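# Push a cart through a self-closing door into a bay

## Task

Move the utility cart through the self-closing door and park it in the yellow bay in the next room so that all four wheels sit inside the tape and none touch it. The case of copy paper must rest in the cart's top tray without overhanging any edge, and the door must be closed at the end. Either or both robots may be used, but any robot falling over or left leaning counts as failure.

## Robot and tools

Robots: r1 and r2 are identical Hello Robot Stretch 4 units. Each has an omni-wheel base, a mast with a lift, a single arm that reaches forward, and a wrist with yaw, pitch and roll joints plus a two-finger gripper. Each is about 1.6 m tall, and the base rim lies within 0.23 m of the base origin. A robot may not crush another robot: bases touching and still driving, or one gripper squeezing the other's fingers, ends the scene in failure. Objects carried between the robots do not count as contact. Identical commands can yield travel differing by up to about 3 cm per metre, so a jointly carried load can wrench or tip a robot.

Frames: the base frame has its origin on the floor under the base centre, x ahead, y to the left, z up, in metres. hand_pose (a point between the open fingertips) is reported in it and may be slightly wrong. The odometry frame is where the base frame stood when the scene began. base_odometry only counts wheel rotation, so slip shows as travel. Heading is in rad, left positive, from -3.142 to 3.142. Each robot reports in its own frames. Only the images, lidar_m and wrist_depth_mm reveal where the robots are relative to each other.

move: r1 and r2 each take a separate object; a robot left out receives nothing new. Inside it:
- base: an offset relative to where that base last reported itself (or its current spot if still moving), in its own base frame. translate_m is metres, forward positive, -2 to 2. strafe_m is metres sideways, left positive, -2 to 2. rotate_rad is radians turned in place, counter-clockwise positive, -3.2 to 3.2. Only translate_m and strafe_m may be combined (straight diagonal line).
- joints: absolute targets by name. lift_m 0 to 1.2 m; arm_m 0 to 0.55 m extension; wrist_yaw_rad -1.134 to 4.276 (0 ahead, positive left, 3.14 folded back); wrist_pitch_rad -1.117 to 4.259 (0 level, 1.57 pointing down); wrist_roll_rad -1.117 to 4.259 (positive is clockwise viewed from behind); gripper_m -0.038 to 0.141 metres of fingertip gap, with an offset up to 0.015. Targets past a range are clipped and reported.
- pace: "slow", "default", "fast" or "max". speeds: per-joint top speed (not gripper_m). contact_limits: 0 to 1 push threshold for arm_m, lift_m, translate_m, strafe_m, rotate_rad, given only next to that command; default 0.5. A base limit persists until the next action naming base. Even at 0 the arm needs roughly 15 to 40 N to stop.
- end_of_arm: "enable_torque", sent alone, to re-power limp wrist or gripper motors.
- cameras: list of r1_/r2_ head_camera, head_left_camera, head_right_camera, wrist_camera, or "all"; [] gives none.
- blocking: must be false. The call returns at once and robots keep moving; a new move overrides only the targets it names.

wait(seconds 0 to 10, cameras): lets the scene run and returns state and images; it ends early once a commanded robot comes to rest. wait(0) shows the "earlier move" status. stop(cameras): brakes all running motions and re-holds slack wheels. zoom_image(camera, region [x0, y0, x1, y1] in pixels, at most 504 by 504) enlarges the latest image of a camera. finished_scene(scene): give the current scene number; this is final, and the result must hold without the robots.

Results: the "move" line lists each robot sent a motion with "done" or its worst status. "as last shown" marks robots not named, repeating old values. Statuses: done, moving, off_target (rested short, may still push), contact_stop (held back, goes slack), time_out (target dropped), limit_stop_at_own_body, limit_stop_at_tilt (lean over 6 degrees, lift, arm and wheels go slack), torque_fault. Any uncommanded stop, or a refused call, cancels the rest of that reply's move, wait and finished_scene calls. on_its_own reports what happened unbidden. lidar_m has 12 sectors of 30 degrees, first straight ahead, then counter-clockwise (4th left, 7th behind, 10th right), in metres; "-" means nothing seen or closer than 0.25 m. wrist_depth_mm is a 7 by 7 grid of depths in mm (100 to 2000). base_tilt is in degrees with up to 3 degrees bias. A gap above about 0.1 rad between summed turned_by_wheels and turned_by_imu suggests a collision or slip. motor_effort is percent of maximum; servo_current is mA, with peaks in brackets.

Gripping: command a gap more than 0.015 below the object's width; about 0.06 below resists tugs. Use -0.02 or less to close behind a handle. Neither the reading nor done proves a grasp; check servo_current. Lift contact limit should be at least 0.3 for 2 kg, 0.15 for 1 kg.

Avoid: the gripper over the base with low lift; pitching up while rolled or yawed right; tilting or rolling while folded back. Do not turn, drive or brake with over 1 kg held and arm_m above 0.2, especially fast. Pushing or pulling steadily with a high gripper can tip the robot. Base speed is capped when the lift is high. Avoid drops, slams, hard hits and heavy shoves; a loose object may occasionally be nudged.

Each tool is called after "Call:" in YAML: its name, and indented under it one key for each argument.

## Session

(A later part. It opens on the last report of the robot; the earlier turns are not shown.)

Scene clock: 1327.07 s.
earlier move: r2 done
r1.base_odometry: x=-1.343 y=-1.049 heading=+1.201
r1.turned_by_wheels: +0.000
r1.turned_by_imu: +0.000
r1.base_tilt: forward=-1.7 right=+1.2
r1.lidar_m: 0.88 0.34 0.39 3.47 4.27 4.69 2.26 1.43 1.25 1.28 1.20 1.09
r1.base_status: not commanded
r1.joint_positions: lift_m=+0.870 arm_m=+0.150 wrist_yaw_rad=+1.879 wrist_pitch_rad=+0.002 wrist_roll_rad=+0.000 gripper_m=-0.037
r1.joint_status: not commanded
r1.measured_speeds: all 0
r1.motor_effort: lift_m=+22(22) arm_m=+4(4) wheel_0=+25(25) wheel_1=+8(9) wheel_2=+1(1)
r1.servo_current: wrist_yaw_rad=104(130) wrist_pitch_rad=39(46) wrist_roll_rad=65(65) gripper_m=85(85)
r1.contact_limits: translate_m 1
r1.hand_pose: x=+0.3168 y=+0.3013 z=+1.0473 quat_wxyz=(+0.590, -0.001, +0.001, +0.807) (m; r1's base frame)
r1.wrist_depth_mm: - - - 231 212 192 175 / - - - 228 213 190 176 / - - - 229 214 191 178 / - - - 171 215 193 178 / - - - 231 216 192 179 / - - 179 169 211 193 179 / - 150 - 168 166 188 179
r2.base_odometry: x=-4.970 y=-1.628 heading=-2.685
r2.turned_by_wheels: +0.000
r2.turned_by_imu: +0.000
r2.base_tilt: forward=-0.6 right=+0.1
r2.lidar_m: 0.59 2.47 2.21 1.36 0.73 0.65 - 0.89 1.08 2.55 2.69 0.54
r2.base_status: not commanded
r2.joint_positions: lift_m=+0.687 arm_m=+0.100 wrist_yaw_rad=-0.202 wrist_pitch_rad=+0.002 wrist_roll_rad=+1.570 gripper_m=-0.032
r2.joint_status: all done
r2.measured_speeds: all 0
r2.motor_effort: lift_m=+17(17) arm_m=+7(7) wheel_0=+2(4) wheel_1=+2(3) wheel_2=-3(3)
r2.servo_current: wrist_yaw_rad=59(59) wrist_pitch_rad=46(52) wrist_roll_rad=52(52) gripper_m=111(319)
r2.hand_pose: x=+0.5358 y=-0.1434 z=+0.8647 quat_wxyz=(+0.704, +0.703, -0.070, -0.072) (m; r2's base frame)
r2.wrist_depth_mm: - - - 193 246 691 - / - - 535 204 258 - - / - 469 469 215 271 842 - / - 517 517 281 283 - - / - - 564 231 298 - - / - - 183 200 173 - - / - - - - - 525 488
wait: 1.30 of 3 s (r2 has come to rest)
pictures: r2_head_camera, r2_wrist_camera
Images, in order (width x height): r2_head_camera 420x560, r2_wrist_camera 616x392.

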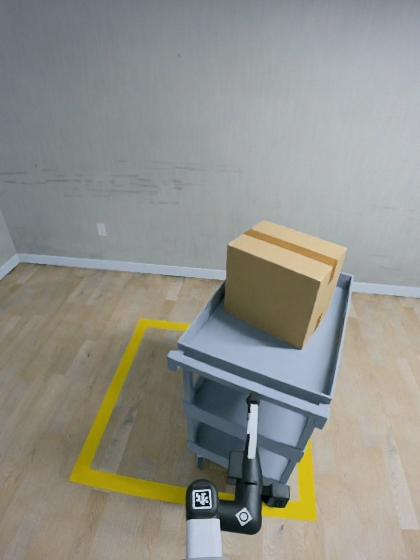

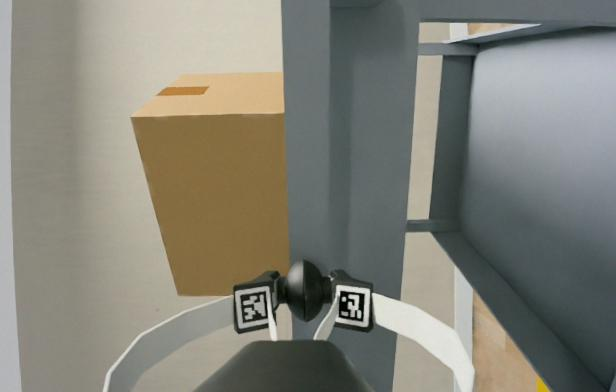

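Call:
move:
  r2: {"joints":{"gripper_m":0.08}}
  blocking: false
  cameras: []

Call:
wait:
  seconds: 2
  cameras: []

Call:
move:
  r2: {"base":{"translate_m":0.055,"strafe_m":-0.01}}
  blocking: false
  cameras: []

Call:
wait:
  seconds: 3
  cameras: ["r2_wrist_camera"]

Call:
move:
  r2: {"joints":{"gripper_m":-0.033}}
  blocking: false
  cameras: []

Call:
wait:
  seconds: 3
  cameras: ["r2_head_camera","r2_wrist_camera"]

Scene clock: 1334.20 s.
move: r2 moving
r1: as last shown
r1.base_tilt: forward=-1.6 right=+1.2
r1.lidar_m: 0.84 0.35 0.39 3.48 4.27 4.68 2.23 1.44 1.26 1.27 1.22 1.08
r1.servo_current: wrist_yaw_rad=85(117) wrist_pitch_rad=39(52) wrist_roll_rad=33(65) gripper_m=72(78)
r1.contact_limits: translate_m 1
r1.wrist_depth_mm: - - - 229 212 191 175 / - - - 229 213 190 176 / - - - 229 215 191 177 / - - - 171 215 193 178 / - - - 232 216 193 178 / - - 180 169 211 193 179 / - 150 - 168 165 187 179
r2.base_odometry: x=-4.970 y=-1.628 heading=-2.685
r2.turned_by_wheels: +0.000
r2.turned_by_imu: +0.000
r2.base_tilt: forward=-0.8 right=+0.1
r2.lidar_m: 0.59 2.49 2.20 1.40 0.71 0.68 - 0.91 1.08 2.53 2.72 0.53
r2.base_status: not commanded
r2.joint_positions: lift_m=+0.687 arm_m=+0.100 wrist_yaw_rad=-0.202 wrist_pitch_rad=+0.002 wrist_roll_rad=+1.570 gripper_m=-0.007
r2.joint_status: gripper_m moving
r2.measured_speeds: all 0
r2.motor_effort: lift_m=+17(17) arm_m=+7(7) wheel_0=+3(3) wheel_1=+2(2) wheel_2=-3(3)
r2.servo_current: wrist_yaw_rad=39(65) wrist_pitch_rad=39(46) wrist_roll_rad=46(59) gripper_m=91(150)
r2.hand_pose: x=+0.5358 y=-0.1434 z=+0.8647 quat_wxyz=(+0.704, +0.703, -0.070, -0.072) (m; r2's base frame)
r2.wrist_depth_mm: - - - 193 247 691 - / - - 530 204 257 - - / - 469 473 213 271 842 - / - 517 512 279 283 - - / - - 569 232 298 - - / - - 183 193 180 1921 - / - 120 - - - - 508
pictures: none
No camera images: "cameras" was empty.

Scene clock: 1335.50 s.
earlier move: r2 done
r1.base_odometry: x=-1.343 y=-1.049 heading=+1.201
r1.turned_by_wheels: +0.000
r1.turned_by_imu: +0.000
r1.base_tilt: forward=-1.6 right=+1.2
r1.lidar_m: 0.87 0.35 0.40 3.48 4.26 4.68 2.21 1.39 1.26 1.28 1.22 1.08
r1.base_status: not commanded
r1.joint_positions: lift_m=+0.870 arm_m=+0.150 wrist_yaw_rad=+1.879 wrist_pitch_rad=+0.002 wrist_roll_rad=+0.000 gripper_m=-0.037
r1.joint_status: not commanded
r1.measured_speeds: all 0
r1.on_its_own: wrist_yaw_rad is at rest, and its servo_current (117 mA) is outside its rest range (0 to 104 mA)
r1.motor_effort: lift_m=+22(22) arm_m=+4(4) wheel_0=+25(26) wheel_1=+8(9) wheel_2=+1(1)
r1.servo_current: wrist_yaw_rad=117(124) wrist_pitch_rad=39(52) wrist_roll_rad=33(65) gripper_m=72(78)
r1.contact_limits: translate_m 1
r1.hand_pose: x=+0.3168 y=+0.3013 z=+1.0473 quat_wxyz=(+0.590, -0.001, +0.001, +0.807) (m; r1's base frame)
r1.wrist_depth_mm: - - - 231 212 192 175 / - - - 228 213 189 176 / - - - 229 214 191 177 / - - - 171 215 192 178 / - - - 232 216 193 178 / - - 181 169 210 195 179 / - 150 - 168 165 188 179
r2.base_odometry: x=-4.970 y=-1.628 heading=-2.685
r2.turned_by_wheels: +0.000
r2.turned_by_imu: +0.000
r2.base_tilt: forward=-0.7 right=+0.1
r2.lidar_m: 0.57 2.50 2.19 1.38 0.70 0.67 - 0.89 1.05 2.55 2.70 0.54
r2.base_status: not commanded
r2.joint_positions: lift_m=+0.687 arm_m=+0.100 wrist_yaw_rad=-0.202 wrist_pitch_rad=+0.002 wrist_roll_rad=+1.570 gripper_m=+0.080
r2.joint_status: all done
r2.measured_speeds: all 0
r2.motor_effort: lift_m=+17(17) arm_m=+7(7) wheel_0=+2(3) wheel_1=+2(2) wheel_2=-3(3)
r2.servo_current: wrist_yaw_rad=46(65) wrist_pitch_rad=46(46) wrist_roll_rad=52(59) gripper_m=52(150)
r2.hand_pose: x=+0.5358 y=-0.1434 z=+0.8647 quat_wxyz=(+0.704, +0.703, -0.070, -0.072) (m; r2's base frame)
r2.wrist_depth_mm: - - - 199 252 256 - / - - 559 210 264 831 - / - 477 477 220 276 - - / - - 521 289 290 - - / - - 554 297 301 - - / - - 189 252 190 - - / - 127 - - - - 500
wait: 1.30 of 2 s (r2 has come to rest)
pictures: none
No camera images: "cameras" was empty.

Scene clock: 1336.00 s.
move: r2 moving
r1.base_odometry: x=-1.343 y=-1.049 heading=+1.201
r1.turned_by_wheels: +0.000
r1.turned_by_imu: +0.000
r1.base_tilt: forward=-1.6 right=+1.2
r1.lidar_m: 0.87 0.37 0.40 3.47 4.26 4.69 2.24 1.39 1.27 1.28 1.19 1.08
r1.base_status: not commanded
r1.joint_positions: lift_m=+0.870 arm_m=+0.150 wrist_yaw_rad=+1.879 wrist_pitch_rad=+0.002 wrist_roll_rad=+0.000 gripper_m=-0.037
r1.joint_status: not commanded
r1.measured_speeds: all 0
r1.motor_effort: lift_m=+22(22) arm_m=+4(4) wheel_0=+25(25) wheel_1=+8(9) wheel_2=+1(1)
r1.servo_current: wrist_yaw_rad=124(124) wrist_pitch_rad=39(46) wrist_roll_rad=46(59) gripper_m=72(78)
r1.contact_limits: translate_m 1
r1.hand_pose: x=+0.3168 y=+0.3013 z=+1.0473 quat_wxyz=(+0.590, -0.001, +0.001, +0.807) (m; r1's base frame)
r1.wrist_depth_mm: - - - 230 211 191 176 / - - - 228 213 190 176 / - - - 229 215 191 178 / - - - 171 216 191 178 / - - - 231 216 193 179 / - - 180 168 211 194 180 / - 150 - 168 166 188 179
r2.base_odometry: x=-5.000 y=-1.637 heading=-2.684
r2.turned_by_wheels: +0.000
r2.turned_by_imu: +0.000
r2.base_tilt: forward=-0.7 right=+0.0
r2.lidar_m: 0.52 2.46 2.20 1.44 0.74 0.69 1.89 0.92 1.10 2.56 2.68 0.52
r2.base_status: translate_m moving; strafe_m moving
r2.joint_positions: lift_m=+0.687 arm_m=+0.100 wrist_yaw_rad=-0.202 wrist_pitch_rad=+0.002 wrist_roll_rad=+1.570 gripper_m=+0.080
r2.joint_status: not commanded
r2.measured_speeds: translate_m=+0.117 strafe_m=-0.021 rotate_rad=-0.007 lift_m=+0.000 arm_m=+0.000 wrist_yaw_rad=+0.000 wrist_pitch_rad=+0.000 wrist_roll_rad=+0.000
r2.motor_effort: lift_m=+17(17) arm_m=+7(7) wheel_0=+5(11) wheel_1=+7(7) wheel_2=-10(14)
r2.servo_current: wrist_yaw_rad=39(52) wrist_pitch_rad=39(39) wrist_roll_rad=52(52) gripper_m=52(59)
r2.hand_pose: x=+0.5358 y=-0.1434 z=+0.8647 quat_wxyz=(+0.704, +0.703, -0.070, -0.072) (m; r2's base frame)
r2.wrist_depth_mm: - - - 173 226 1618 - / - - 508 181 236 - - / - 449 445 192 247 842 - / - 488 488 255 262 - - / - - 530 271 272 - - / - - 189 220 191 - - / - 128 - - - - 508
pictures: none
No camera images: "cameras" was empty.

Scene clock: 1336.73 s.
earlier move: r2 done
r1.base_odometry: x=-1.343 y=-1.049 heading=+1.201
r1.turned_by_wheels: +0.000
r1.turned_by_imu: +0.000
r1.base_tilt: forward=-1.6 right=+1.3
r1.lidar_m: 0.86 0.35 0.38 3.47 4.31 4.65 2.22 1.41 1.26 1.29 1.20 1.08
r1.base_status: not commanded
r1.joint_positions: lift_m=+0.870 arm_m=+0.150 wrist_yaw_rad=+1.879 wrist_pitch_rad=+0.002 wrist_roll_rad=+0.000 gripper_m=-0.037
r1.joint_status: not commanded
r1.measured_speeds: all 0
r1.motor_effort: lift_m=+22(22) arm_m=+4(4) wheel_0=+25(25) wheel_1=+8(9) wheel_2=+1(1)
r1.servo_current: wrist_yaw_rad=98(130) wrist_pitch_rad=39(52) wrist_roll_rad=52(65) gripper_m=72(78)
r1.contact_limits: translate_m 1
r1.hand_pose: x=+0.3168 y=+0.3013 z=+1.0473 quat_wxyz=(+0.590, -0.001, +0.001, +0.807) (m; r1's base frame)
r1.wrist_depth_mm: - - - 231 212 192 176 / - - - 229 213 190 177 / - - - 229 213 191 177 / - - - 171 216 193 178 / - - - 231 216 193 178 / - - 180 168 211 193 179 / - 150 - 168 165 188 179
r2.base_odometry: x=-5.023 y=-1.643 heading=-2.684
r2.turned_by_wheels: +0.000
r2.turned_by_imu: +0.000
r2.base_tilt: forward=-0.7 right=+0.0
r2.lidar_m: 0.55 2.41 2.20 1.51 0.78 0.71 1.88 0.95 1.15 2.55 2.62 0.46
r2.base_status: done
r2.joint_positions: lift_m=+0.687 arm_m=+0.100 wrist_yaw_rad=-0.202 wrist_pitch_rad=+0.002 wrist_roll_rad=+1.570 gripper_m=+0.080
r2.joint_status: not commanded
r2.measured_speeds: all 0
r2.motor_effort: lift_m=+17(17) arm_m=+7(7) wheel_0=+2(11) wheel_1=+4(7) wheel_2=-4(14)
r2.servo_current: wrist_yaw_rad=59(59) wrist_pitch_rad=39(46) wrist_roll_rad=39(59) gripper_m=46(59)
r2.hand_pose: x=+0.5358 y=-0.1434 z=+0.8647 quat_wxyz=(+0.704, +0.703, -0.070, -0.072) (m; r2's base frame)
r2.wrist_depth_mm: - - - 149 202 732 - / - 445 484 156 213 768 - / - 427 427 164 223 - - / - 462 466 171 236 842 - / - - 508 184 245 - - / - - 189 191 191 1708 - / - 128 - - - 1756 492
wait: 0.73 of 3 s (r2 has come to rest)
pictures: r2_wrist_camera
Images, in order (width x height): r2_wrist_camera 616x392.

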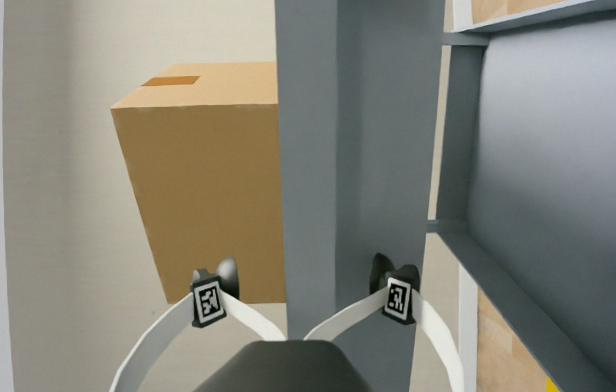

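Scene clock: 1337.23 s.
move: r2 moving
r1: as last shown
r1.base_tilt: forward=-1.7 right=+1.3
r1.lidar_m: 0.86 0.36 0.38 3.48 4.32 4.66 2.24 1.40 1.26 1.27 1.21 1.07
r1.motor_effort: lift_m=+22(22) arm_m=+4(4) wheel_0=+25(25) wheel_1=+8(8) wheel_2=+1(1)
r1.servo_current: wrist_yaw_rad=117(130) wrist_pitch_rad=39(46) wrist_roll_rad=46(59) gripper_m=72(78)
r1.contact_limits: translate_m 1
r1.wrist_depth_mm: - - - 231 213 191 175 / - - - 229 213 190 176 / - - - 229 214 191 177 / - - - 170 216 193 178 / - - - 232 216 193 178 / - - 180 169 210 193 179 / - 150 - 168 165 188 180
r2.base_odometry: x=-5.023 y=-1.643 heading=-2.684
r2.turned_by_wheels: +0.000
r2.turned_by_imu: +0.000
r2.base_tilt: forward=-0.7 right=+0.0
r2.lidar_m: 0.54 2.43 2.19 1.51 0.82 0.71 1.85 0.94 1.16 2.54 2.64 0.49
r2.base_status: not commanded
r2.joint_positions: lift_m=+0.687 arm_m=+0.100 wrist_yaw_rad=-0.202 wrist_pitch_rad=+0.002 wrist_roll_rad=+1.570 gripper_m=+0.062
r2.joint_status: gripper_m moving
r2.measured_speeds: all 0
r2.motor_effort: lift_m=+17(17) arm_m=+7(7) wheel_0=+2(3) wheel_1=+4(5) wheel_2=-5(5)
r2.servo_current: wrist_yaw_rad=52(52) wrist_pitch_rad=46(52) wrist_roll_rad=59(59) gripper_m=130(130)
r2.hand_pose: x=+0.5358 y=-0.1434 z=+0.8647 quat_wxyz=(+0.704, +0.703, -0.070, -0.072) (m; r2's base frame)
r2.wrist_depth_mm: - - - 149 203 732 - / - 445 480 156 212 778 - / - 424 427 163 223 - - / - 466 466 171 235 854 - / - - 500 184 241 - - / - - 195 189 193 1756 - / - 124 - - - 1618 492
pictures: none
No camera images: "cameras" was empty.

Scene clock: 1338.53 s.
earlier move: r2 done
r1.base_odometry: x=-1.343 y=-1.049 heading=+1.201
r1.turned_by_wheels: +0.000
r1.turned_by_imu: +0.000
r1.base_tilt: forward=-1.6 right=+1.2
r1.lidar_m: 0.88 0.37 0.39 3.48 4.28 4.67 2.27 1.40 1.26 1.27 1.21 1.10
r1.base_status: not commanded
r1.joint_positions: lift_m=+0.870 arm_m=+0.150 wrist_yaw_rad=+1.879 wrist_pitch_rad=+0.002 wrist_roll_rad=+0.000 gripper_m=-0.037
r1.joint_status: not commanded
r1.measured_speeds: all 0
r1.on_its_own: wrist_yaw_rad is at rest, and its servo_current (111 mA) is outside its rest range (0 to 104 mA)
r1.motor_effort: lift_m=+22(22) arm_m=+4(4) wheel_0=+25(25) wheel_1=+8(9) wheel_2=+1(1)
r1.servo_current: wrist_yaw_rad=111(130) wrist_pitch_rad=39(52) wrist_roll_rad=46(72) gripper_m=72(78)
r1.contact_limits: translate_m 1
r1.hand_pose: x=+0.3168 y=+0.3013 z=+1.0473 quat_wxyz=(+0.590, -0.001, +0.001, +0.807) (m; r1's base frame)
r1.wrist_depth_mm: - - - 231 213 191 175 / - - - 228 213 190 177 / - - - 229 214 191 177 / - - - 171 215 192 178 / - - - 232 216 193 178 / - - 180 168 211 194 180 / - 150 - 168 166 187 179
r2.base_odometry: x=-5.023 y=-1.643 heading=-2.684
r2.turned_by_wheels: +0.000
r2.turned_by_imu: +0.000
r2.base_tilt: forward=-0.7 right=+0.1
r2.lidar_m: 0.54 2.43 2.19 1.51 0.78 0.72 1.86 0.94 1.16 2.54 2.63 0.48
r2.base_status: not commanded
r2.joint_positions: lift_m=+0.687 arm_m=+0.100 wrist_yaw_rad=-0.201 wrist_pitch_rad=+0.002 wrist_roll_rad=+1.570 gripper_m=-0.031
r2.joint_status: all done
r2.measured_speeds: all 0
r2.motor_effort: lift_m=+17(17) arm_m=+4(7) wheel_0=+1(3) wheel_1=+4(5) wheel_2=-4(5)
r2.servo_current: wrist_yaw_rad=52(59) wrist_pitch_rad=46(52) wrist_roll_rad=46(59) gripper_m=143(338)
r2.hand_pose: x=+0.5360 y=-0.1432 z=+0.8647 quat_wxyz=(+0.704, +0.703, -0.070, -0.072) (m; r2's base frame)
r2.wrist_depth_mm: - - - 140 195 750 - / - 436 436 146 204 768 - / - 415 415 153 213 - - / - 449 449 161 224 842 - / - 500 496 171 233 - - / - 158 184 178 177 - - / - - - - - 1618 492
wait: 1.30 of 3 s (r2 has come to rest)
pictures: r2_head_camera, r2_wrist_camera
Images, in order (width x height): r2_head_camera 420x560, r2_wrist_camera 616x392.

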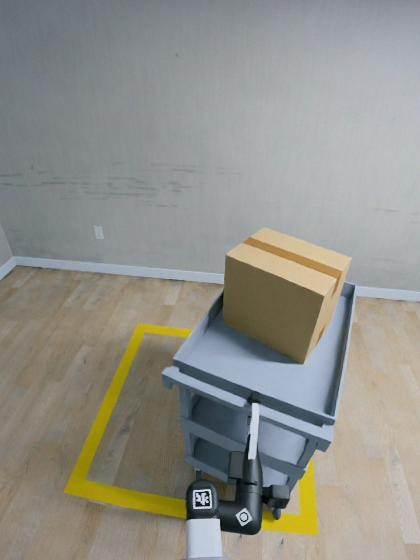

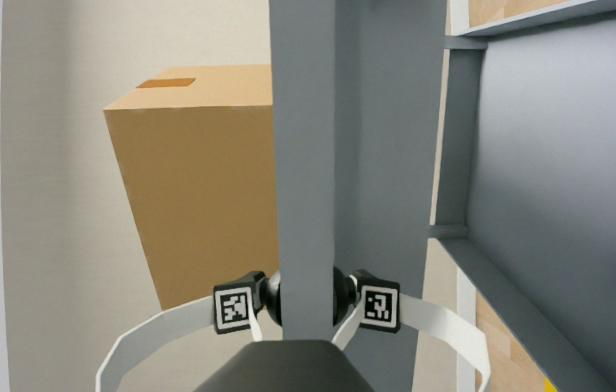

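Gripped. Strafe right to rotate cart left.

Call:
move:
  r2: {"base":{"translate_m":0.08,"strafe_m":-0.25},"contact_limits":{"translate_m":0.6},"pace":"slow"}
  blocking: false
  cameras: []

Call:
wait:
  seconds: 6
  cameras: ["r2_head_camera","r2_wrist_camera"]

Scene clock: 1342.27 s.
move: r2 moving
r1.base_odometry: x=-1.343 y=-1.049 heading=+1.201
r1.turned_by_wheels: +0.000
r1.turned_by_imu: +0.000
r1.base_tilt: forward=-1.6 right=+1.2
r1.lidar_m: 0.86 0.36 0.40 3.48 4.30 4.68 2.26 1.44 1.26 1.27 1.21 1.09
r1.base_status: not commanded
r1.joint_positions: lift_m=+0.870 arm_m=+0.150 wrist_yaw_rad=+1.879 wrist_pitch_rad=+0.002 wrist_roll_rad=+0.000 gripper_m=-0.037
r1.joint_status: not commanded
r1.measured_speeds: all 0
r1.motor_effort: lift_m=+22(22) arm_m=+4(4) wheel_0=+25(25) wheel_1=+8(8) wheel_2=+1(1)
r1.servo_current: wrist_yaw_rad=104(124) wrist_pitch_rad=39(46) wrist_roll_rad=46(59) gripper_m=72(78)
r1.contact_limits: translate_m 1
r1.hand_pose: x=+0.3168 y=+0.3013 z=+1.0473 quat_wxyz=(+0.590, -0.001, +0.001, +0.807) (m; r1's base frame)
r1.wrist_depth_mm: - - - 230 212 191 175 / - - - 228 213 191 176 / - - - 229 214 191 177 / - - - 171 215 192 178 / - - - 231 216 192 178 / - - 181 168 211 193 179 / - 150 - 168 165 188 180
r2.base_odometry: x=-5.032 y=-1.634 heading=-2.685
r2.turned_by_wheels: +0.000
r2.turned_by_imu: +0.000
r2.base_tilt: forward=-0.7 right=+0.1
r2.lidar_m: 0.52 2.38 2.20 1.54 0.79 0.72 1.83 0.94 1.17 2.55 2.65 0.45
r2.base_status: translate_m moving; strafe_m moving
r2.joint_positions: lift_m=+0.687 arm_m=+0.100 wrist_yaw_rad=-0.200 wrist_pitch_rad=+0.002 wrist_roll_rad=+1.570 gripper_m=-0.031
r2.joint_status: not commanded
r2.measured_speeds: translate_m=+0.017 strafe_m=-0.047 rotate_rad=+0.001 lift_m=+0.000 arm_m=+0.000 wrist_yaw_rad=+0.011 wrist_pitch_rad=+0.000 wrist_roll_rad=+0.000
r2.motor_effort: lift_m=+17(17) arm_m=+5(5) wheel_0=+8(9) wheel_1=-7(7) wheel_2=-6(9)
r2.servo_current: wrist_yaw_rad=46(52) wrist_pitch_rad=39(46) wrist_roll_rad=52(52) gripper_m=124(143)
r2.contact_limits: translate_m 0.6
r2.hand_pose: x=+0.5361 y=-0.1430 z=+0.8647 quat_wxyz=(+0.704, +0.703, -0.070, -0.071) (m; r2's base frame)
r2.wrist_depth_mm: - - - 132 187 - - / - 427 462 138 196 - - / - 407 410 146 206 - - / - 442 449 153 218 - - / - 488 492 162 227 - - / - 517 183 169 179 - - / - - - - - 1618 492
pictures: none
No camera images: "cameras" was empty.

Scene clock: 1345.67 s.
earlier move: r2 done
r1.base_odometry: x=-1.343 y=-1.049 heading=+1.201
r1.turned_by_wheels: +0.000
r1.turned_by_imu: +0.000
r1.base_tilt: forward=-1.6 right=+1.3
r1.lidar_m: 0.89 0.37 0.40 3.47 4.29 4.69 2.26 1.42 1.27 1.26 1.20 1.08
r1.base_status: not commanded
r1.joint_positions: lift_m=+0.870 arm_m=+0.150 wrist_yaw_rad=+1.879 wrist_pitch_rad=+0.002 wrist_roll_rad=+0.000 gripper_m=-0.037
r1.joint_status: not commanded
r1.measured_speeds: all 0
r1.on_its_own: wrist_yaw_rad is at rest, and its servo_current (117 mA) is outside its rest range (0 to 104 mA)
r1.motor_effort: lift_m=+22(22) arm_m=+4(4) wheel_0=+25(26) wheel_1=+8(9) wheel_2=+1(1)
r1.servo_current: wrist_yaw_rad=117(143) wrist_pitch_rad=46(46) wrist_roll_rad=46(72) gripper_m=65(85)
r1.contact_limits: translate_m 1
r1.hand_pose: x=+0.3168 y=+0.3013 z=+1.0473 quat_wxyz=(+0.590, -0.001, +0.001, +0.807) (m; r1's base frame)
r1.wrist_depth_mm: - - - 231 212 192 176 / - - - 229 213 190 176 / - - - 229 213 191 177 / - - - 171 215 191 178 / - - - 232 216 193 178 / - - 180 169 209 193 179 / - 150 - 168 166 188 179
r2.base_odometry: x=-5.205 y=-1.454 heading=-2.685
r2.turned_by_wheels: +0.000
r2.turned_by_imu: +0.002
r2.base_tilt: forward=-0.6 right=+0.1
r2.lidar_m: 0.48 2.29 2.42 1.78 0.94 1.02 0.98 0.88 1.37 2.32 2.46 0.49
r2.base_status: done
r2.joint_positions: lift_m=+0.687 arm_m=+0.100 wrist_yaw_rad=-0.197 wrist_pitch_rad=+0.003 wrist_roll_rad=+1.570 gripper_m=-0.032
r2.joint_status: not commanded
r2.measured_speeds: all 0
r2.motor_effort: lift_m=+17(17) arm_m=+4(5) wheel_0=+7(17) wheel_1=-5(9) wheel_2=-3(9)
r2.servo_current: wrist_yaw_rad=46(65) wrist_pitch_rad=39(46) wrist_roll_rad=39(59) gripper_m=98(143)
r2.contact_limits: translate_m 0.6
r2.hand_pose: x=+0.5366 y=-0.1421 z=+0.8644 quat_wxyz=(+0.704, +0.704, -0.068, -0.070) (m; r2's base frame)
r2.wrist_depth_mm: - - - 167 226 234 240 / - - - 166 227 1661 1160 / - - 525 168 228 798 - / - 427 430 168 229 831 - / - 439 442 169 230 842 - / - 455 187 169 178 - - / - - 480 - - - -
wait: 3.40 of 6 s (r2 has come to rest)
pictures: r2_head_camera, r2_wrist_camera
Images, in order (width x height): r2_head_camera 420x560, r2_wrist_camera 616x392.

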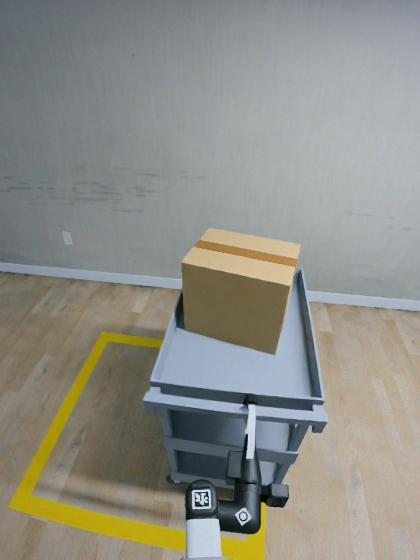

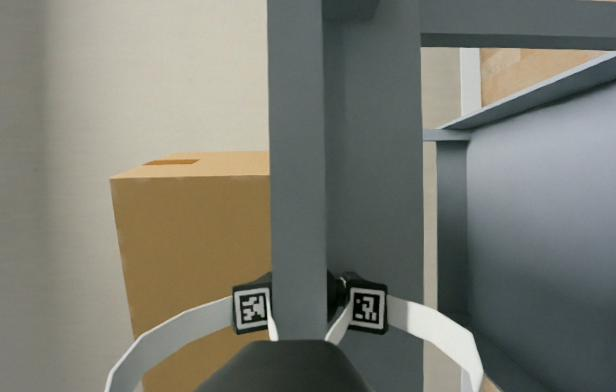

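Call:
move:
  r2: {"base":{"translate_m":0.1,"strafe_m":-0.35},"joints":{"wrist_yaw_rad":0.15},"speeds":{"wrist_yaw_rad":0.07},"contact_limits":{"translate_m":0.6},"pace":"slow"}
  blocking: false
  cameras: []

Call:
wait:
  seconds: 8
  cameras: ["r2_head_camera","r2_wrist_camera"]

Scene clock: 1352.70 s.
move: r2 moving
r1.base_odometry: x=-1.343 y=-1.049 heading=+1.201
r1.turned_by_wheels: +0.000
r1.turned_by_imu: +0.000
r1.base_tilt: forward=-1.6 right=+1.2
r1.lidar_m: 0.86 0.36 0.40 3.47 4.28 4.68 2.26 1.43 1.26 1.29 1.19 1.08
r1.base_status: not commanded
r1.joint_positions: lift_m=+0.870 arm_m=+0.150 wrist_yaw_rad=+1.879 wrist_pitch_rad=+0.002 wrist_roll_rad=+0.000 gripper_m=-0.037
r1.joint_status: not commanded
r1.measured_speeds: all 0
r1.motor_effort: lift_m=+22(22) arm_m=+4(4) wheel_0=+25(25) wheel_1=+8(9) wheel_2=+1(1)
r1.servo_current: wrist_yaw_rad=91(124) wrist_pitch_rad=46(52) wrist_roll_rad=39(52) gripper_m=72(78)
r1.contact_limits: translate_m 1
r1.hand_pose: x=+0.3168 y=+0.3013 z=+1.0473 quat_wxyz=(+0.590, -0.001, +0.001, +0.807) (m; r1's base frame)
r1.wrist_depth_mm: - - - 231 212 193 175 / - - - 229 213 190 176 / - - - 229 214 191 178 / - - - 171 216 192 178 / - - - 231 217 192 178 / - - 180 169 211 193 179 / - 151 - 168 165 187 180
r2.base_odometry: x=-5.214 y=-1.445 heading=-2.685
r2.turned_by_wheels: +0.000
r2.turned_by_imu: +0.000
r2.base_tilt: forward=-0.7 right=+0.1
r2.lidar_m: 0.49 2.26 2.43 1.80 0.96 1.02 0.99 0.90 1.39 2.31 2.47 0.50
r2.base_status: translate_m moving; strafe_m moving
r2.joint_positions: lift_m=+0.687 arm_m=+0.100 wrist_yaw_rad=-0.172 wrist_pitch_rad=+0.003 wrist_roll_rad=+1.570 gripper_m=-0.032
r2.joint_status: wrist_yaw_rad moving
r2.measured_speeds: translate_m=+0.014 strafe_m=-0.048 rotate_rad=-0.001 lift_m=+0.000 arm_m=+0.000 wrist_yaw_rad=+0.059 wrist_pitch_rad=+0.000 wrist_roll_rad=+0.000
r2.motor_effort: lift_m=+17(17) arm_m=+5(5) wheel_0=+11(12) wheel_1=-6(7) wheel_2=-7(7)
r2.servo_current: wrist_yaw_rad=39(111) wrist_pitch_rad=46(46) wrist_roll_rad=46(52) gripper_m=98(98)
r2.contact_limits: translate_m 0.6
r2.hand_pose: x=+0.5400 y=-0.1355 z=+0.8644 quat_wxyz=(+0.705, +0.704, -0.060, -0.062) (m; r2's base frame)
r2.wrist_depth_mm: - - - 165 225 231 243 / - - - 166 227 1661 1138 / - - 615 167 227 798 - / - 427 427 167 227 831 - / - 442 445 168 229 842 - / - 462 186 169 178 - - / - - 484 - - - -
pictures: none
No camera images: "cameras" was empty.

Scene clock: 1357.50 s.
earlier move: r2 done
r1.base_odometry: x=-1.343 y=-1.049 heading=+1.201
r1.turned_by_wheels: +0.000
r1.turned_by_imu: +0.000
r1.base_tilt: forward=-1.6 right=+1.2
r1.lidar_m: 0.86 0.37 0.39 3.48 4.31 4.69 2.23 1.40 1.27 1.27 1.21 1.08
r1.base_status: not commanded
r1.joint_positions: lift_m=+0.870 arm_m=+0.150 wrist_yaw_rad=+1.879 wrist_pitch_rad=+0.002 wrist_roll_rad=+0.000 gripper_m=-0.037
r1.joint_status: not commanded
r1.measured_speeds: all 0
r1.on_its_own: wrist_yaw_rad is at rest, and its servo_current (111 mA) is outside its rest range (0 to 104 mA)
r1.motor_effort: lift_m=+22(22) arm_m=+4(4) wheel_0=+25(25) wheel_1=+8(9) wheel_2=+1(1)
r1.servo_current: wrist_yaw_rad=111(130) wrist_pitch_rad=39(52) wrist_roll_rad=78(78) gripper_m=72(85)
r1.contact_limits: translate_m 1
r1.hand_pose: x=+0.3168 y=+0.3013 z=+1.0473 quat_wxyz=(+0.590, -0.001, +0.001, +0.807) (m; r1's base frame)
r1.wrist_depth_mm: - - - 231 211 191 175 / - - - 229 213 190 176 / - - - 230 214 191 177 / - - - 171 216 191 177 / - - - 232 217 193 178 / - - 180 169 211 193 179 / - 150 - 168 165 188 179
r2.base_odometry: x=-5.449 y=-1.184 heading=-2.685
r2.turned_by_wheels: -0.001
r2.turned_by_imu: +0.001
r2.base_tilt: forward=-0.7 right=+0.0
r2.lidar_m: 0.49 0.48 2.75 2.19 1.28 4.93 0.92 1.05 1.71 1.99 2.23 0.52
r2.base_status: done
r2.joint_positions: lift_m=+0.687 arm_m=+0.100 wrist_yaw_rad=+0.134 wrist_pitch_rad=+0.003 wrist_roll_rad=+1.570 gripper_m=-0.032
r2.joint_status: all done
r2.measured_speeds: all 0
r2.motor_effort: lift_m=+17(17) arm_m=+4(5) wheel_0=+3(14) wheel_1=-4(8) wheel_2=-8(11)
r2.servo_current: wrist_yaw_rad=78(111) wrist_pitch_rad=46(52) wrist_roll_rad=52(59) gripper_m=98(104)
r2.contact_limits: translate_m 0.6
r2.hand_pose: x=+0.5683 y=-0.0481 z=+0.8644 quat_wxyz=(+0.706, +0.705, +0.048, +0.046) (m; r2's base frame)
r2.wrist_depth_mm: - - - 176 237 246 246 / - - - 175 236 1430 1138 / - - - 173 233 723 - / - 427 430 231 232 842 - / - 436 436 171 229 831 - / - 445 185 169 177 - - / - 146 462 - - - -
wait: 4.80 of 8 s (r2 has come to rest)
pictures: r2_head_camera, r2_wrist_camera
Images, in order (width x height): r2_head_camera 420x560, r2_wrist_camera 616x392.

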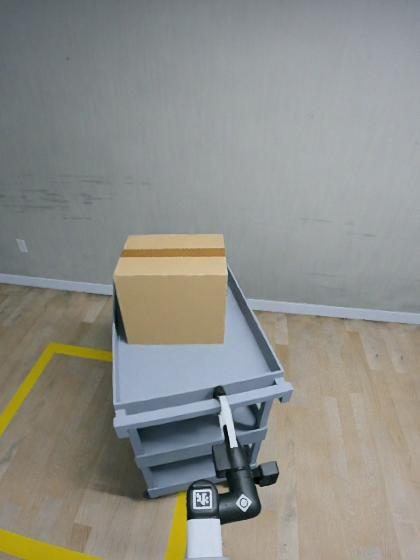

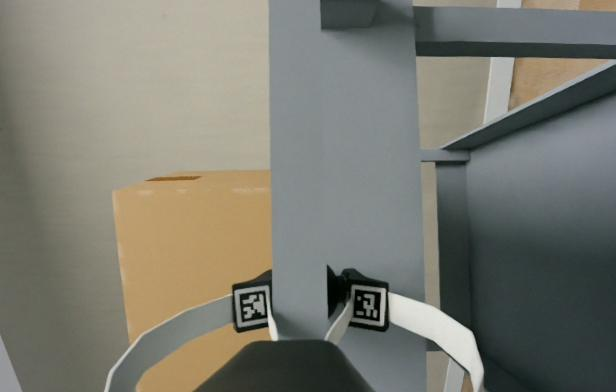

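Call:
move:
  r2: {"base":{"translate_m":0.06,"strafe_m":0.4},"joints":{"wrist_yaw_rad":-0.08},"speeds":{"wrist_yaw_rad":0.06},"contact_limits":{"translate_m":0.6},"pace":"slow"}
  blocking: false
  cameras: []

Call:
wait:
  seconds: 8
  cameras: ["r2_head_camera","r2_head_left_camera","r2_head_right_camera"]

Scene clock: 1374.10 s.
move: r2 moving
r1.base_odometry: x=-1.343 y=-1.049 heading=+1.201
r1.turned_by_wheels: +0.000
r1.turned_by_imu: +0.000
r1.base_tilt: forward=-1.6 right=+1.2
r1.lidar_m: 0.88 0.37 0.39 3.48 4.29 4.69 2.22 1.42 1.26 1.29 1.20 1.08
r1.base_status: not commanded
r1.joint_positions: lift_m=+0.870 arm_m=+0.150 wrist_yaw_rad=+1.879 wrist_pitch_rad=+0.002 wrist_roll_rad=+0.000 gripper_m=-0.037
r1.joint_status: not commanded
r1.measured_speeds: all 0
r1.motor_effort: lift_m=+22(22) arm_m=+4(4) wheel_0=+25(25) wheel_1=+8(8) wheel_2=+1(1)
r1.servo_current: wrist_yaw_rad=130(130) wrist_pitch_rad=46(46) wrist_roll_rad=59(59) gripper_m=72(78)
r1.contact_limits: translate_m 1
r1.hand_pose: x=+0.3168 y=+0.3013 z=+1.0473 quat_wxyz=(+0.590, -0.001, +0.001, +0.807) (m; r1's base frame)
r1.wrist_depth_mm: - - - 230 212 191 175 / - - - 228 213 190 176 / - - - 229 214 191 177 / - - - 171 215 193 178 / - - - 231 216 193 178 / - - 180 169 210 193 179 / - 150 - 167 166 188 180
r2.base_odometry: x=-5.445 y=-1.197 heading=-2.687
r2.turned_by_wheels: -0.001
r2.turned_by_imu: -0.001
r2.base_tilt: forward=-0.7 right=+0.1
r2.lidar_m: 0.48 0.48 2.73 2.19 1.26 4.95 0.92 1.04 1.65 2.01 2.23 0.55
r2.base_status: translate_m moving; strafe_m moving
r2.joint_positions: lift_m=+0.687 arm_m=+0.100 wrist_yaw_rad=+0.119 wrist_pitch_rad=+0.003 wrist_roll_rad=+1.570 gripper_m=-0.032
r2.joint_status: wrist_yaw_rad moving
r2.measured_speeds: translate_m=+0.008 strafe_m=+0.051 rotate_rad=-0.002 lift_m=+0.000 arm_m=+0.000 wrist_yaw_rad=-0.069 wrist_pitch_rad=+0.000 wrist_roll_rad=+0.000
r2.motor_effort: lift_m=+17(17) arm_m=+4(5) wheel_0=-13(14) wheel_1=+7(8) wheel_2=-12(14)
r2.servo_current: wrist_yaw_rad=33(124) wrist_pitch_rad=39(46) wrist_roll_rad=52(52) gripper_m=85(104)
r2.contact_limits: translate_m 0.6
r2.hand_pose: x=+0.5676 y=-0.0527 z=+0.8644 quat_wxyz=(+0.706, +0.706, +0.043, +0.041) (m; r2's base frame)
r2.wrist_depth_mm: - - - 178 238 248 249 / - - - 176 237 1430 1138 / - - - 174 236 750 - / - 430 433 231 232 831 - / - 436 439 170 229 831 - / - 442 186 168 177 - - / - 146 452 - - - -
pictures: none
No camera images: "cameras" was empty.

Scene clock: 1378.87 s.
earlier move: r2 done
r1.base_odometry: x=-1.343 y=-1.049 heading=+1.201
r1.turned_by_wheels: +0.000
r1.turned_by_imu: +0.000
r1.base_tilt: forward=-1.6 right=+1.2
r1.lidar_m: 0.89 0.37 0.39 3.47 4.29 4.67 2.25 1.43 1.27 1.28 1.23 1.09
r1.base_status: not commanded
r1.joint_positions: lift_m=+0.870 arm_m=+0.150 wrist_yaw_rad=+1.879 wrist_pitch_rad=+0.002 wrist_roll_rad=+0.000 gripper_m=-0.037
r1.joint_status: not commanded
r1.measured_speeds: all 0
r1.motor_effort: lift_m=+22(22) arm_m=+4(4) wheel_0=+25(26) wheel_1=+8(9) wheel_2=+1(1)
r1.servo_current: wrist_yaw_rad=104(130) wrist_pitch_rad=46(46) wrist_roll_rad=33(72) gripper_m=78(85)
r1.contact_limits: translate_m 1
r1.hand_pose: x=+0.3168 y=+0.3013 z=+1.0473 quat_wxyz=(+0.590, -0.001, +0.001, +0.807) (m; r1's base frame)
r1.wrist_depth_mm: - - - 231 213 191 175 / - - - 228 213 190 176 / - - - 229 213 191 177 / - - - 171 216 191 178 / - - - 230 216 192 179 / - - 180 169 210 193 179 / - 150 - 167 165 189 179
r2.base_odometry: x=-5.327 y=-1.570 heading=-2.686
r2.turned_by_wheels: +0.001
r2.turned_by_imu: -0.001
r2.base_tilt: forward=-0.7 right=+0.1
r2.lidar_m: 0.51 2.11 2.33 2.20 1.11 1.03 1.19 1.07 1.64 2.40 2.30 0.48
r2.base_status: done
r2.joint_positions: lift_m=+0.687 arm_m=+0.100 wrist_yaw_rad=-0.080 wrist_pitch_rad=+0.003 wrist_roll_rad=+1.570 gripper_m=-0.032
r2.joint_status: all done
r2.measured_speeds: all 0
r2.motor_effort: lift_m=+17(17) arm_m=+4(5) wheel_0=-7(16) wheel_1=+4(8) wheel_2=-5(17)
r2.servo_current: wrist_yaw_rad=39(124) wrist_pitch_rad=46(52) wrist_roll_rad=52(59) gripper_m=91(104)
r2.contact_limits: translate_m 0.6
r2.hand_pose: x=+0.5513 y=-0.1102 z=+0.8644 quat_wxyz=(+0.707, +0.706, -0.027, -0.029) (m; r2's base frame)
r2.wrist_depth_mm: - - - 132 186 - - / - 424 459 136 195 - - / - 402 404 143 206 - - / - 439 439 151 215 - - / - 477 484 159 224 - - / - 508 185 167 175 - - / - - - - - 1499 496
wait: 4.77 of 8 s (r2 has come to rest)
pictures: r2_head_camera, r2_head_left_camera, r2_head_right_camera
Images, in order (width x height): r2_head_camera 420x560, r2_head_left_camera 420x672, r2_head_right_camera 420x672.

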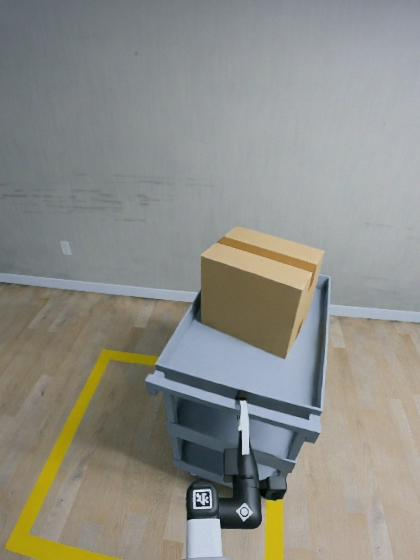

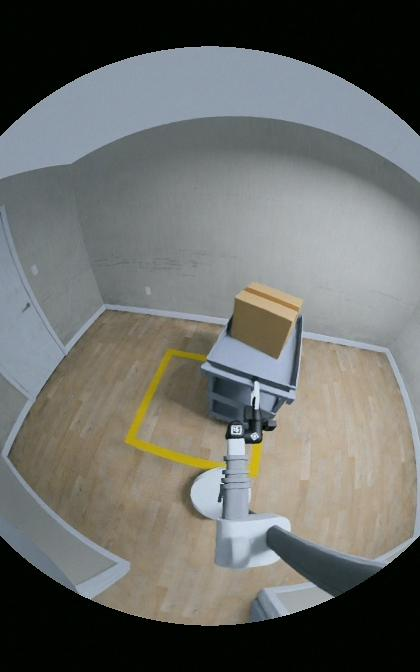

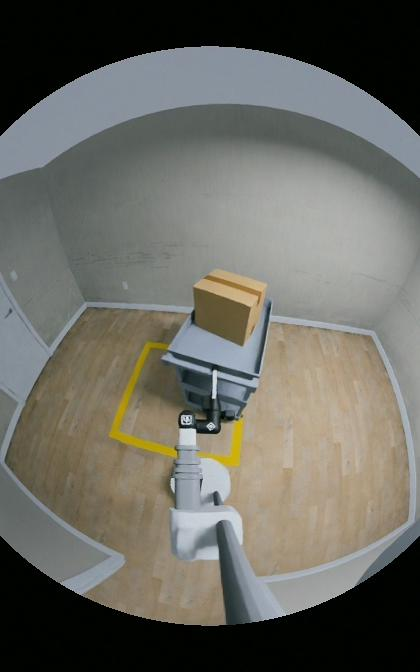

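Call:
move:
  r2: {"joints":{"gripper_m":0.08}}
  blocking: false
  cameras: []

Call:
wait:
  seconds: 2
  cameras: []

Call:
move:
  r2: {"base":{"translate_m":-0.25},"joints":{"arm_m":0}}
  blocking: false
  cameras: []

Call:
wait:
  seconds: 4
  cameras: []

Call:
move:
  r2: {"base":{"strafe_m":-1.1},"joints":{"wrist_yaw_rad":0,"gripper_m":-0.02,"lift_m":0.67}}
  blocking: false
  cameras: []

Call:
wait:
  seconds: 8
  cameras: []

Call:
wait:
  seconds: 5
  cameras: ["r2_head_camera","r2_head_left_camera"]

Scene clock: 1391.03 s.
move: r2 moving
r1: as last shown
r1.lidar_m: 0.84 0.36 0.39 3.47 4.27 4.69 2.25 1.42 1.27 1.29 1.21 1.08
r1.motor_effort: lift_m=+22(22) arm_m=+4(4) wheel_0=+25(25) wheel_1=+8(9) wheel_2=+1(1)
r1.servo_current: wrist_yaw_rad=124(124) wrist_pitch_rad=39(46) wrist_roll_rad=46(59) gripper_m=78(78)
r1.contact_limits: translate_m 1
r1.wrist_depth_mm: - - - 230 212 191 176 / - - - 229 213 190 176 / - - - 229 215 191 177 / - - - 171 215 192 178 / - - - 231 216 192 178 / - - 180 169 211 194 179 / - 150 - 168 166 188 179
r2.base_odometry: x=-5.327 y=-1.570 heading=-2.686
r2.turned_by_wheels: +0.000
r2.turned_by_imu: +0.001
r2.base_tilt: forward=-0.7 right=+0.0
r2.lidar_m: 0.52 2.09 2.33 2.15 1.12 1.03 1.18 1.07 1.61 2.41 2.30 0.49
r2.base_status: not commanded
r2.joint_positions: lift_m=+0.687 arm_m=+0.100 wrist_yaw_rad=-0.080 wrist_pitch_rad=+0.003 wrist_roll_rad=+1.570 gripper_m=-0.007
r2.joint_status: gripper_m moving
r2.measured_speeds: translate_m=+0.000 strafe_m=+0.000 rotate_rad=+0.002 lift_m=+0.000 arm_m=+0.000 wrist_yaw_rad=-0.004 wrist_pitch_rad=+0.000 wrist_roll_rad=+0.000
r2.motor_effort: lift_m=+17(17) arm_m=+5(5) wheel_0=-4(7) wheel_1=+4(4) wheel_2=-5(6)
r2.servo_current: wrist_yaw_rad=46(52) wrist_pitch_rad=46(46) wrist_roll_rad=39(52) gripper_m=72(98)
r2.contact_limits: translate_m 0.6
r2.hand_pose: x=+0.5513 y=-0.1103 z=+0.8644 quat_wxyz=(+0.707, +0.706, -0.027, -0.029) (m; r2's base frame)
r2.wrist_depth_mm: - - - 132 188 - - / - 430 469 139 196 750 - / - 402 404 146 208 - - / - 439 445 154 216 - - / - 484 488 162 227 - - / - - 188 169 181 - - / - - - - - - 496
pictures: none
No camera images: "cameras" was empty.

Scene clock: 1392.33 s.
earlier move: r2 done
r1.base_odometry: x=-1.343 y=-1.049 heading=+1.201
r1.turned_by_wheels: +0.000
r1.turned_by_imu: +0.000
r1.base_tilt: forward=-1.6 right=+1.3
r1.lidar_m: 0.87 0.37 0.40 3.47 4.30 4.69 2.24 1.42 1.25 1.30 1.21 1.09
r1.base_status: not commanded
r1.joint_positions: lift_m=+0.870 arm_m=+0.150 wrist_yaw_rad=+1.879 wrist_pitch_rad=+0.002 wrist_roll_rad=+0.000 gripper_m=-0.037
r1.joint_status: not commanded
r1.measured_speeds: all 0
r1.on_its_own: wrist_yaw_rad is at rest, and its servo_current (111 mA) is outside its rest range (0 to 104 mA)
r1.motor_effort: lift_m=+22(22) arm_m=+3(4) wheel_0=+25(26) wheel_1=+8(9) wheel_2=+1(1)
r1.servo_current: wrist_yaw_rad=111(124) wrist_pitch_rad=52(52) wrist_roll_rad=52(72) gripper_m=72(78)
r1.contact_limits: translate_m 1
r1.hand_pose: x=+0.3168 y=+0.3013 z=+1.0473 quat_wxyz=(+0.590, -0.001, +0.001, +0.807) (m; r1's base frame)
r1.wrist_depth_mm: - - - 231 212 192 175 / - - - 228 213 190 176 / - - - 229 214 190 177 / - - - 171 216 191 178 / - - - 232 217 193 179 / - - 180 169 210 193 179 / - 150 - 168 165 187 179
r2.base_odometry: x=-5.327 y=-1.570 heading=-2.685
r2.turned_by_wheels: +0.000
r2.turned_by_imu: +0.001
r2.base_tilt: forward=-0.6 right=+0.0
r2.lidar_m: 0.53 2.13 2.36 2.15 1.08 1.02 1.20 1.07 1.63 2.39 2.29 0.47
r2.base_status: not commanded
r2.joint_positions: lift_m=+0.687 arm_m=+0.100 wrist_yaw_rad=-0.081 wrist_pitch_rad=+0.003 wrist_roll_rad=+1.570 gripper_m=+0.080
r2.joint_status: all done
r2.measured_speeds: all 0
r2.motor_effort: lift_m=+17(17) arm_m=+4(5) wheel_0=+1(7) wheel_1=+4(5) wheel_2=-5(6)
r2.servo_current: wrist_yaw_rad=52(65) wrist_pitch_rad=39(46) wrist_roll_rad=46(65) gripper_m=52(137)
r2.contact_limits: translate_m 0.6
r2.hand_pose: x=+0.5512 y=-0.1104 z=+0.8644 quat_wxyz=(+0.707, +0.706, -0.028, -0.030) (m; r2's base frame)
r2.wrist_depth_mm: - - - 138 193 - - / - 430 466 145 203 759 - / - 415 415 152 213 - - / - 455 452 160 224 831 - / - 496 500 172 236 - - / - - 189 178 185 1661 - / - - - - 259 1499 488
wait: 1.30 of 2 s (r2 has come to rest)
pictures: none
No camera images: "cameras" was empty.

Scene clock: 1392.83 s.
move: r2 moving
r1.base_odometry: x=-1.343 y=-1.049 heading=+1.201
r1.turned_by_wheels: +0.000
r1.turned_by_imu: +0.000
r1.base_tilt: forward=-1.6 right=+1.2
r1.lidar_m: 0.86 0.36 0.40 3.50 4.31 4.66 2.23 1.40 1.27 1.27 1.21 1.07
r1.base_status: not commanded
r1.joint_positions: lift_m=+0.870 arm_m=+0.150 wrist_yaw_rad=+1.879 wrist_pitch_rad=+0.002 wrist_roll_rad=+0.000 gripper_m=-0.037
r1.joint_status: not commanded
r1.measured_speeds: all 0
r1.motor_effort: lift_m=+22(22) arm_m=+3(4) wheel_0=+25(25) wheel_1=+8(9) wheel_2=+1(1)
r1.servo_current: wrist_yaw_rad=104(137) wrist_pitch_rad=52(52) wrist_roll_rad=52(65) gripper_m=72(78)
r1.contact_limits: translate_m 1
r1.hand_pose: x=+0.3168 y=+0.3013 z=+1.0473 quat_wxyz=(+0.590, -0.001, +0.001, +0.807) (m; r1's base frame)
r1.wrist_depth_mm: - - - 231 212 192 175 / - - - 229 213 190 176 / - - - 229 213 192 177 / - - - 171 216 192 178 / - - - 232 217 193 179 / - - 181 169 210 193 179 / - 150 - 168 165 188 179
r2.base_odometry: x=-5.299 y=-1.556 heading=-2.685
r2.turned_by_wheels: +0.000
r2.turned_by_imu: +0.000
r2.base_tilt: forward=-0.7 right=+0.1
r2.lidar_m: 0.54 2.15 2.34 2.07 1.08 1.00 1.15 1.03 1.57 2.39 2.37 0.49
r2.base_status: translate_m moving
r2.joint_positions: lift_m=+0.687 arm_m=+0.049 wrist_yaw_rad=-0.081 wrist_pitch_rad=+0.003 wrist_roll_rad=+1.570 gripper_m=+0.080
r2.joint_status: arm_m moving
r2.measured_speeds: translate_m=-0.122 strafe_m=+0.000 rotate_rad=-0.002 lift_m=+0.000 arm_m=-0.195 wrist_yaw_rad=+0.000 wrist_pitch_rad=+0.000 wrist_roll_rad=+0.000
r2.motor_effort: lift_m=+17(17) arm_m=-4(10) wheel_0=-9(10) wheel_1=-7(9) wheel_2=+12(13)
r2.servo_current: wrist_yaw_rad=39(52) wrist_pitch_rad=46(46) wrist_roll_rad=52(65) gripper_m=52(52)
r2.hand_pose: x=+0.5007 y=-0.1104 z=+0.8644 quat_wxyz=(+0.707, +0.706, -0.028, -0.030) (m; r2's base frame)
r2.wrist_depth_mm: - - - 195 252 256 - / - - 549 208 262 831 - / - 473 473 220 276 - - / - - 521 289 290 - - / - - 554 300 300 - - / - - 188 253 190 - - / - - - - - 1708 504
pictures: none
No camera images: "cameras" was empty.

Scene clock: 1394.63 s.
earlier move: r2 done
r1.base_odometry: x=-1.343 y=-1.049 heading=+1.201
r1.turned_by_wheels: +0.000
r1.turned_by_imu: +0.000
r1.base_tilt: forward=-1.6 right=+1.2
r1.lidar_m: 0.88 0.36 0.39 3.47 4.28 4.67 2.25 1.39 1.27 1.27 1.17 1.08
r1.base_status: not commanded
r1.joint_positions: lift_m=+0.870 arm_m=+0.150 wrist_yaw_rad=+1.879 wrist_pitch_rad=+0.002 wrist_roll_rad=+0.000 gripper_m=-0.037
r1.joint_status: not commanded
r1.measured_speeds: all 0
r1.motor_effort: lift_m=+22(22) arm_m=+4(4) wheel_0=+25(26) wheel_1=+8(9) wheel_2=+1(1)
r1.servo_current: wrist_yaw_rad=91(137) wrist_pitch_rad=46(52) wrist_roll_rad=33(72) gripper_m=78(78)
r1.contact_limits: translate_m 1
r1.hand_pose: x=+0.3168 y=+0.3013 z=+1.0473 quat_wxyz=(+0.590, -0.001, +0.001, +0.807) (m; r1's base frame)
r1.wrist_depth_mm: - - - 230 211 191 176 / - - - 228 213 190 176 / - - - 229 213 191 177 / - - - 171 216 192 178 / - - - 233 217 193 178 / - - 180 168 211 194 179 / - 150 - 168 165 189 179
r2.base_odometry: x=-5.103 y=-1.460 heading=-2.686
r2.turned_by_wheels: +0.000
r2.turned_by_imu: +0.000
r2.base_tilt: forward=-0.7 right=+0.1
r2.lidar_m: 0.76 2.39 2.39 1.59 0.83 0.93 1.14 0.83 1.25 2.34 2.60 0.72
r2.base_status: done
r2.joint_positions: lift_m=+0.687 arm_m=+0.000 wrist_yaw_rad=-0.081 wrist_pitch_rad=+0.003 wrist_roll_rad=+1.570 gripper_m=+0.080
r2.joint_status: all done
r2.measured_speeds: all 0
r2.motor_effort: lift_m=+17(17) arm_m=-7(12) wheel_0=-3(11) wheel_1=-4(9) wheel_2=+2(13)
r2.servo_current: wrist_yaw_rad=39(52) wrist_pitch_rad=39(46) wrist_roll_rad=46(65) gripper_m=46(59)
r2.hand_pose: x=+0.4515 y=-0.1104 z=+0.8644 quat_wxyz=(+0.707, +0.706, -0.028, -0.030) (m; r2's base frame)
r2.wrist_depth_mm: - - - - - 1708 1160 / - - - - - 1618 1160 / - - 788 544 549 - 535 / - - 788 569 1078 564 559 / - - 842 603 - 597 597 / - - 191 609 191 627 1160 / - - - - - 1756 1138
wait: 1.80 of 4 s (r2 has come to rest)
pictures: none
No camera images: "cameras" was empty.

Scene clock: 1395.13 s.
move: r2 moving
r1: as last shown
r1.lidar_m: 0.87 0.37 0.39 3.49 4.29 4.68 2.23 1.39 1.27 1.29 1.21 1.08
r1.motor_effort: lift_m=+22(22) arm_m=+4(4) wheel_0=+25(25) wheel_1=+8(8) wheel_2=+1(1)
r1.servo_current: wrist_yaw_rad=111(130) wrist_pitch_rad=39(46) wrist_roll_rad=52(65) gripper_m=72(78)
r1.contact_limits: translate_m 1
r1.wrist_depth_mm: - - - 232 211 191 176 / - - - 228 213 190 177 / - - - 229 215 191 177 / - - - 171 216 192 178 / - - - 232 216 193 179 / - - 180 168 209 193 180 / - 150 - 168 165 188 179
r2.base_odometry: x=-5.119 y=-1.427 heading=-2.686
r2.turned_by_wheels: +0.000
r2.turned_by_imu: +0.000
r2.base_tilt: forward=-0.6 right=+0.1
r2.lidar_m: 0.70 2.40 2.43 1.64 0.87 4.97 0.99 0.82 1.25 2.33 2.59 0.71
r2.base_status: strafe_m moving
r2.joint_positions: lift_m=+0.670 arm_m=+0.000 wrist_yaw_rad=-0.003 wrist_pitch_rad=+0.003 wrist_roll_rad=+1.570 gripper_m=+0.062
r2.joint_status: lift_m moving; wrist_yaw_rad moving; gripper_m moving
r2.measured_speeds: translate_m=+0.000 strafe_m=-0.141 rotate_rad=+0.000 lift_m=-0.001 arm_m=+0.000 wrist_yaw_rad=+0.000 wrist_pitch_rad=+0.000 wrist_roll_rad=+0.000
r2.motor_effort: lift_m=+12(16) arm_m=-7(8) wheel_0=+10(16) wheel_1=-10(11) wheel_2=-2(2)
r2.servo_current: wrist_yaw_rad=59(117) wrist_pitch_rad=52(52) wrist_roll_rad=33(52) gripper_m=124(124)
r2.hand_pose: x=+0.4592 y=-0.0883 z=+0.8477 quat_wxyz=(+0.707, +0.707, +0.000, -0.002) (m; r2's base frame)
r2.wrist_depth_mm: - - - - - 1618 1138 / - - - 500 - 768 512 / - - 750 530 - - 521 / - - 798 564 - 564 559 / - - 878 597 - 603 - / - - 200 627 186 640 1205 / - - - - - 1756 1205
pictures: none
No camera images: "cameras" was empty.

Scene clock: 1399.63 s.
earlier move: r2 done
r1.base_odometry: x=-1.343 y=-1.049 heading=+1.201
r1.turned_by_wheels: +0.000
r1.turned_by_imu: +0.000
r1.base_tilt: forward=-1.7 right=+1.2
r1.lidar_m: 0.87 0.36 0.40 3.48 4.27 4.69 2.27 1.43 1.26 1.28 1.18 1.08
r1.base_status: not commanded
r1.joint_positions: lift_m=+0.870 arm_m=+0.150 wrist_yaw_rad=+1.879 wrist_pitch_rad=+0.002 wrist_roll_rad=+0.000 gripper_m=-0.037
r1.joint_status: not commanded
r1.measured_speeds: all 0
r1.motor_effort: lift_m=+22(22) arm_m=+3(4) wheel_0=+25(26) wheel_1=+8(9) wheel_2=+1(1)
r1.servo_current: wrist_yaw_rad=104(137) wrist_pitch_rad=39(52) wrist_roll_rad=39(65) gripper_m=78(85)
r1.contact_limits: translate_m 1
r1.hand_pose: x=+0.3168 y=+0.3013 z=+1.0473 quat_wxyz=(+0.590, -0.001, +0.001, +0.807) (m; r1's base frame)
r1.wrist_depth_mm: - - - 231 213 192 176 / - - - 228 213 190 176 / - - - 230 214 191 177 / - - - 171 216 192 177 / - - - 231 216 193 179 / - - 180 169 210 193 179 / - 150 - 168 165 187 180
r2.base_odometry: x=-5.587 y=-0.472 heading=-2.686
r2.turned_by_wheels: +0.000
r2.turned_by_imu: -0.001
r2.base_tilt: forward=-0.7 right=+0.1
r2.lidar_m: 1.93 1.11 1.05 2.05 1.83 0.87 0.87 1.01 1.29 1.27 1.45 1.95
r2.base_status: done
r2.joint_positions: lift_m=+0.670 arm_m=+0.000 wrist_yaw_rad=-0.003 wrist_pitch_rad=+0.003 wrist_roll_rad=+1.570 gripper_m=-0.019
r2.joint_status: all done
r2.measured_speeds: all 0
r2.motor_effort: lift_m=+14(16) arm_m=-7(8) wheel_0=+2(16) wheel_1=-3(12) wheel_2=+0(2)
r2.servo_current: wrist_yaw_rad=59(117) wrist_pitch_rad=39(52) wrist_roll_rad=46(65) gripper_m=104(163)
r2.hand_pose: x=+0.4593 y=-0.0882 z=+0.8477 quat_wxyz=(+0.707, +0.707, +0.000, -0.002) (m; r2's base frame)
r2.wrist_depth_mm: - - - - - 1537 1118 / - - - - - 1537 1160 / - - - - - 1618 1160 / - - - - - 1618 1160 / - - - - - 1661 1182 / - - 181 200 170 1576 1182 / - - - - - 1397 1160
wait: 4.50 of 8 s (r2 has come to rest)
pictures: none
No camera images: "cameras" was empty.

Scene clock: 1404.63 s.
r1.base_odometry: x=-1.343 y=-1.049 heading=+1.201
r1.turned_by_wheels: +0.000
r1.turned_by_imu: +0.000
r1.base_tilt: forward=-1.6 right=+1.2
r1.lidar_m: 0.86 0.35 0.40 3.47 4.29 4.68 2.25 1.41 1.26 1.28 1.22 1.09
r1.base_status: not commanded
r1.joint_positions: lift_m=+0.870 arm_m=+0.150 wrist_yaw_rad=+1.879 wrist_pitch_rad=+0.002 wrist_roll_rad=+0.000 gripper_m=-0.037
r1.joint_status: not commanded
r1.measured_speeds: all 0
r1.on_its_own: wrist_yaw_rad is at rest, and its servo_current (124 mA) is outside its rest range (0 to 104 mA)
r1.motor_effort: lift_m=+22(22) arm_m=+4(4) wheel_0=+25(26) wheel_1=+8(9) wheel_2=+1(1)
r1.servo_current: wrist_yaw_rad=124(137) wrist_pitch_rad=39(52) wrist_roll_rad=39(65) gripper_m=65(85)
r1.contact_limits: translate_m 1
r1.hand_pose: x=+0.3168 y=+0.3013 z=+1.0473 quat_wxyz=(+0.590, -0.001, +0.001, +0.807) (m; r1's base frame)
r1.wrist_depth_mm: - - - 230 211 192 175 / - - - 228 213 190 176 / - - - 230 213 191 177 / - - - 171 215 192 177 / - - - 232 215 192 179 / - - 180 168 211 193 179 / - 150 - 168 166 188 180
r2.base_odometry: x=-5.587 y=-0.472 heading=-2.686
r2.turned_by_wheels: +0.000
r2.turned_by_imu: +0.001
r2.base_tilt: forward=-0.7 right=+0.0
r2.lidar_m: 1.93 1.10 1.05 2.05 1.83 0.88 0.86 0.97 1.28 1.27 1.42 1.94
r2.base_status: done
r2.joint_positions: lift_m=+0.670 arm_m=+0.000 wrist_yaw_rad=-0.003 wrist_pitch_rad=+0.003 wrist_roll_rad=+1.570 gripper_m=-0.019
r2.joint_status: all done
r2.measured_speeds: all 0
r2.motor_effort: lift_m=+14(16) arm_m=-7(8) wheel_0=+2(16) wheel_1=-3(12) wheel_2=+0(2)
r2.servo_current: wrist_yaw_rad=39(117) wrist_pitch_rad=46(52) wrist_roll_rad=59(65) gripper_m=98(163)
r2.hand_pose: x=+0.4593 y=-0.0882 z=+0.8477 quat_wxyz=(+0.707, +0.707, +0.000, -0.002) (m; r2's base frame)
r2.wrist_depth_mm: - - - - - 1576 1160 / - - - - - 1537 1182 / - - - - - 1661 1160 / - - - - - 1618 1182 / - - - - - 1708 1205 / - - 181 200 170 1618 1182 / - - - - - 1397 1160
wait: 5.00 s; at rest by 0.27 s
pictures: r2_head_camera, r2_head_left_camera
Images, in order (width x height): r2_head_camera 420x560, r2_head_left_camera 420x672.

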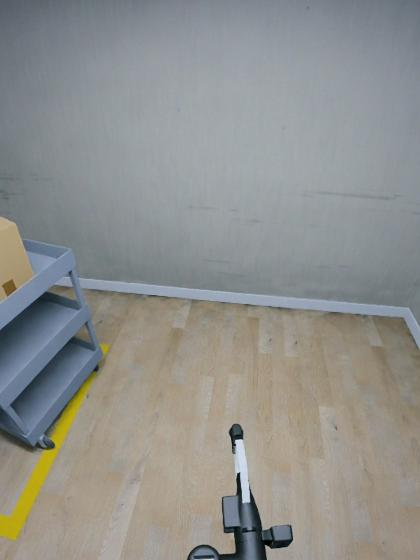

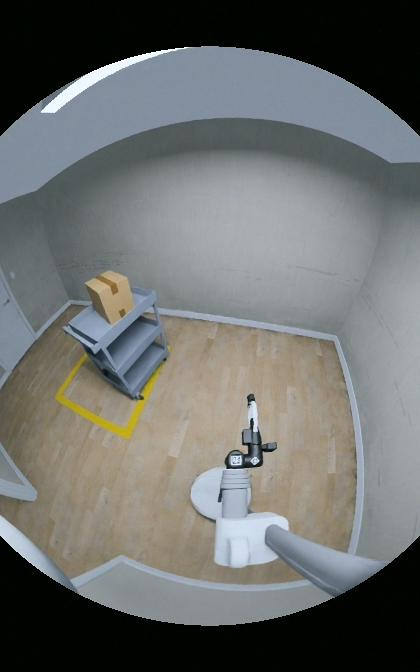

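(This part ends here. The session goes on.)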